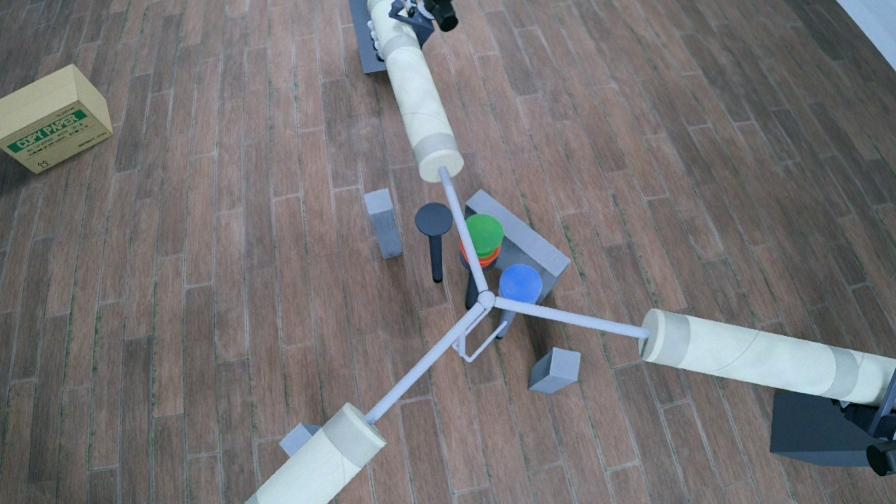

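Scene clock: 55.03 s.
Joint torques (N m): arm1=[0.15 -27.58 6.06 -0.23 0.96 -0.47] | arm2=[0.15 -17.9 3.1 0.49 1.61 -0.1] | arm3=[-0.62 -24.35 8.09 -1.46 1.43 -0.2]
Motor temperatures (°C): arm1=[22 33 33 22 27 22] | arm2=[23 36 28 24 28 23] | arm3=[29 29 30 22 26 26]
Heat: arm1: hottest joint2_rad 33 °C; arm2: hottest joint2_rad 36 °C; arm3: hottest joint3_rad 30 °C.
move: arm1 off_target; arm2 off_target; arm3 off_target
Joint velocities: within noise
arm1.joint_positions: joint1_rad=-0.045 joint2_rad=+2.636 joint3_rad=+1.931 joint4_rad=-0.827 joint5_rad=+0.613 joint6_rad=+1.476 hand_index_mcp=+0.342 hand_index_abd=-0.003 hand_index_pip=-0.308 hand_index_dip=+0.220 hand_middle_mcp=+0.335 hand_middle_abd=-0.001 hand_middle_pip=-0.317 hand_middle_dip=+0.218 hand_ring_mcp=+0.328 hand_ring_abd=-0.002 hand_ring_pip=-0.326 hand_ring_dip=+0.210 hand_thumb_cmc=+0.719 hand_thumb_axl=+0.677 hand_thumb_mcp=+0.224 hand_thumb_ipl=+0.168 hand_current_limit=+0.400 hand_speed=-0.600
arm1.joint_status: not commanded
arm1.hand_state: blocked,goal,blocked,goal,blocked,goal,blocked,goal,blocked,goal,blocked,goal,goal,goal,goal,goal
arm1.index_mcp_current_ma: 80
arm1.index_abd_current_ma: -1
arm1.index_pip_current_ma: 74
arm1.index_dip_current_ma: 24
arm1.middle_mcp_current_ma: 60
arm1.middle_abd_current_ma: 0
arm1.middle_pip_current_ma: 51
arm1.middle_dip_current_ma: 21
arm1.ring_mcp_current_ma: 43
arm1.ring_abd_current_ma: -1
arm1.ring_pip_current_ma: 31
arm1.ring_dip_current_ma: 9
arm1.thumb_cmc_current_ma: 3
arm1.thumb_axl_current_ma: 0
arm1.thumb_mcp_current_ma: -1
arm1.thumb_ipl_current_ma: 0
arm1.hand_goal_index_mcp: 0.300
arm1.hand_goal_index_abd: 0.000
arm1.hand_goal_index_pip: -0.350
arm1.hand_goal_index_dip: 0.200
arm1.hand_goal_middle_mcp: 0.300
arm1.hand_goal_middle_abd: 0.000
arm1.hand_goal_middle_pip: -0.350
arm1.hand_goal_middle_dip: 0.200
arm1.hand_goal_ring_mcp: 0.300
arm1.hand_goal_ring_abd: 0.000
arm1.hand_goal_ring_pip: -0.350
arm1.hand_goal_ring_dip: 0.200
arm1.hand_goal_thumb_cmc: 0.714
arm1.hand_goal_thumb_axl: 0.678
arm1.hand_goal_thumb_mcp: 0.226
arm1.hand_goal_thumb_ipl: 0.168
arm1.hand: x=+0.7850 y=+0.1764 z=+0.6469 quat_wxyz=(+0.000, +0.035, -0.955, -0.295) (m; scene frame)
arm1.hand_target: x=+0.7735 y=+0.1840 z=+0.6793 quat_wxyz=(+0.012, +0.041, -0.953, -0.301) (m; scene frame)
arm1.hand_status: off_target (0.036 m and 1.8 deg from the pose sent, 0.202 m and 3.3 deg at the start)
arm2.joint_positions: joint1_rad=+0.067 joint2_rad=+2.297 joint3_rad=+1.140 joint4_rad=-0.429 joint5_rad=+0.599 joint6_rad=+1.546 hand_index_mcp=+0.347 hand_index_abd=-0.001 hand_index_pip=-0.268 hand_index_dip=+0.236 hand_middle_mcp=+0.352 hand_middle_abd=-0.001 hand_middle_pip=-0.285 hand_middle_dip=+0.233 hand_ring_mcp=+0.370 hand_ring_abd=-0.005 hand_ring_pip=-0.309 hand_ring_dip=+0.217 hand_thumb_cmc=+0.718 hand_thumb_axl=+0.677 hand_thumb_mcp=+0.223 hand_thumb_ipl=+0.168 hand_current_limit=+0.400 hand_speed=-0.600
arm2.joint_status: not commanded
arm2.hand_state: blocked,goal,blocked,blocked,blocked,goal,blocked,blocked,blocked,goal,blocked,goal,goal,goal,goal,goal
arm2.index_mcp_current_ma: 84
arm2.index_abd_current_ma: 0
arm2.index_pip_current_ma: 183
arm2.index_dip_current_ma: 52
arm2.middle_mcp_current_ma: 98
arm2.middle_abd_current_ma: 0
arm2.middle_pip_current_ma: 128
arm2.middle_dip_current_ma: 44
arm2.ring_mcp_current_ma: 158
arm2.ring_abd_current_ma: -2
arm2.ring_pip_current_ma: 63
arm2.ring_dip_current_ma: 16
arm2.thumb_cmc_current_ma: 2
arm2.thumb_axl_current_ma: 0
arm2.thumb_mcp_current_ma: -1
arm2.thumb_ipl_current_ma: 0
arm2.hand_goal_index_mcp: 0.300
arm2.hand_goal_index_abd: 0.000
arm2.hand_goal_index_pip: -0.350
arm2.hand_goal_index_dip: 0.200
arm2.hand_goal_middle_mcp: 0.300
arm2.hand_goal_middle_abd: 0.000
arm2.hand_goal_middle_pip: -0.350
arm2.hand_goal_middle_dip: 0.200
arm2.hand_goal_ring_mcp: 0.300
arm2.hand_goal_ring_abd: 0.000
arm2.hand_goal_ring_pip: -0.350
arm2.hand_goal_ring_dip: 0.200
arm2.hand_goal_thumb_cmc: 0.714
arm2.hand_goal_thumb_axl: 0.678
arm2.hand_goal_thumb_mcp: 0.226
arm2.hand_goal_thumb_ipl: 0.168
arm2.on_its_own: hand_index_pip moved -0.047 toward your old target -0.350; hand_middle_pip moved -0.023 toward your old target -0.350
arm2.hand: x=-0.6096 y=+0.7848 z=+0.6764 quat_wxyz=(+0.250, +0.849, -0.441, -0.149) (m; scene frame)
arm2.hand_target: x=-0.6040 y=+0.7752 z=+0.6900 quat_wxyz=(+0.267, +0.846, -0.441, -0.139) (m; scene frame)
arm2.hand_status: off_target (0.018 m and 2.2 deg from the pose sent, 0.198 m and 3.6 deg at the start)
arm3.joint_positions: joint1_rad=+0.354 joint2_rad=+2.558 joint3_rad=+1.761 joint4_rad=-0.971 joint5_rad=+0.576 joint6_rad=+1.890 hand_index_mcp=+0.349 hand_index_abd=-0.001 hand_index_pip=-0.269 hand_index_dip=+0.227 hand_middle_mcp=+0.346 hand_middle_abd=-0.001 hand_middle_pip=-0.278 hand_middle_dip=+0.231 hand_ring_mcp=+0.346 hand_ring_abd=+0.002 hand_ring_pip=-0.290 hand_ring_dip=+0.229 hand_thumb_cmc=+0.719 hand_thumb_axl=+0.677 hand_thumb_mcp=+0.223 hand_thumb_ipl=+0.168 hand_current_limit=+0.400 hand_speed=-0.600
arm3.joint_status: not commanded
arm3.hand_state: blocked,goal,blocked,blocked,blocked,goal,blocked,blocked,blocked,goal,blocked,blocked,goal,goal,goal,goal
arm3.index_mcp_current_ma: 174
arm3.index_abd_current_ma: -1
arm3.index_pip_current_ma: 295
arm3.index_dip_current_ma: 80
arm3.middle_mcp_current_ma: 160
arm3.middle_abd_current_ma: -1
arm3.middle_pip_current_ma: 256
arm3.middle_dip_current_ma: 94
arm3.ring_mcp_current_ma: 160
arm3.ring_abd_current_ma: 3
arm3.ring_pip_current_ma: 207
arm3.ring_dip_current_ma: 87
arm3.thumb_cmc_current_ma: 9
arm3.thumb_axl_current_ma: -1
arm3.thumb_mcp_current_ma: -8
arm3.thumb_ipl_current_ma: 0
arm3.hand_goal_index_mcp: 0.300
arm3.hand_goal_index_abd: 0.000
arm3.hand_goal_index_pip: -0.350
arm3.hand_goal_index_dip: 0.200
arm3.hand_goal_middle_mcp: 0.300
arm3.hand_goal_middle_abd: 0.000
arm3.hand_goal_middle_pip: -0.350
arm3.hand_goal_middle_dip: 0.200
arm3.hand_goal_ring_mcp: 0.300
arm3.hand_goal_ring_abd: 0.000
arm3.hand_goal_ring_pip: -0.350
arm3.hand_goal_ring_dip: 0.200
arm3.hand_goal_thumb_cmc: 0.714
arm3.hand_goal_thumb_axl: 0.678
arm3.hand_goal_thumb_mcp: 0.226
arm3.hand_goal_thumb_ipl: 0.168
arm3.hand: x=-0.4603 y=-0.7313 z=+0.6607 quat_wxyz=(+0.259, +0.811, +0.503, +0.148) (m; scene frame)
arm3.hand_target: x=-0.4536 y=-0.7080 z=+0.6808 quat_wxyz=(+0.253, +0.804, +0.512, +0.162) (m; scene frame)
arm3.hand_status: off_target (0.032 m and 2.2 deg from the pose sent, 0.238 m and 1.6 deg at the start)
pictures: cam_high, cam_low
Images, in order (width x height): cam_high 896x504, cam_low 896x504.

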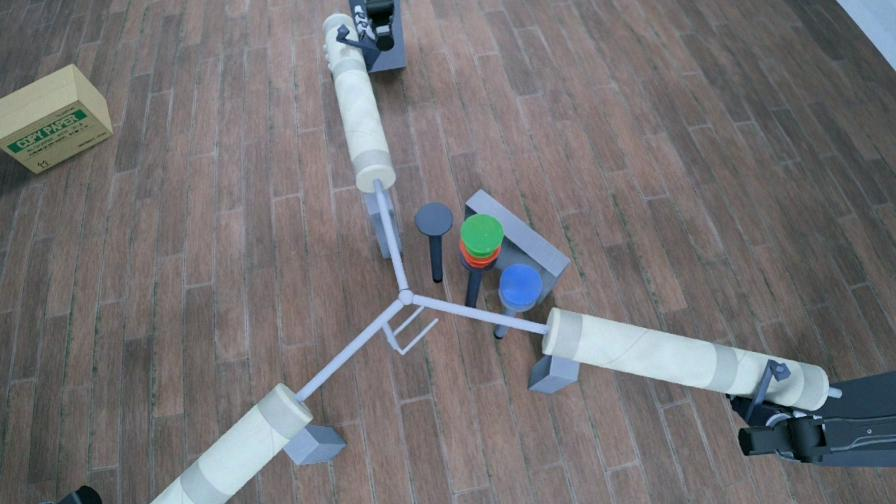

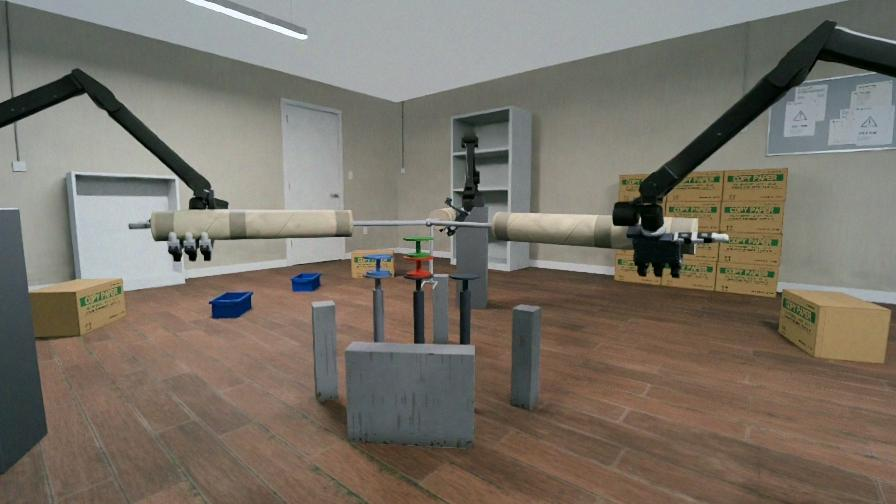

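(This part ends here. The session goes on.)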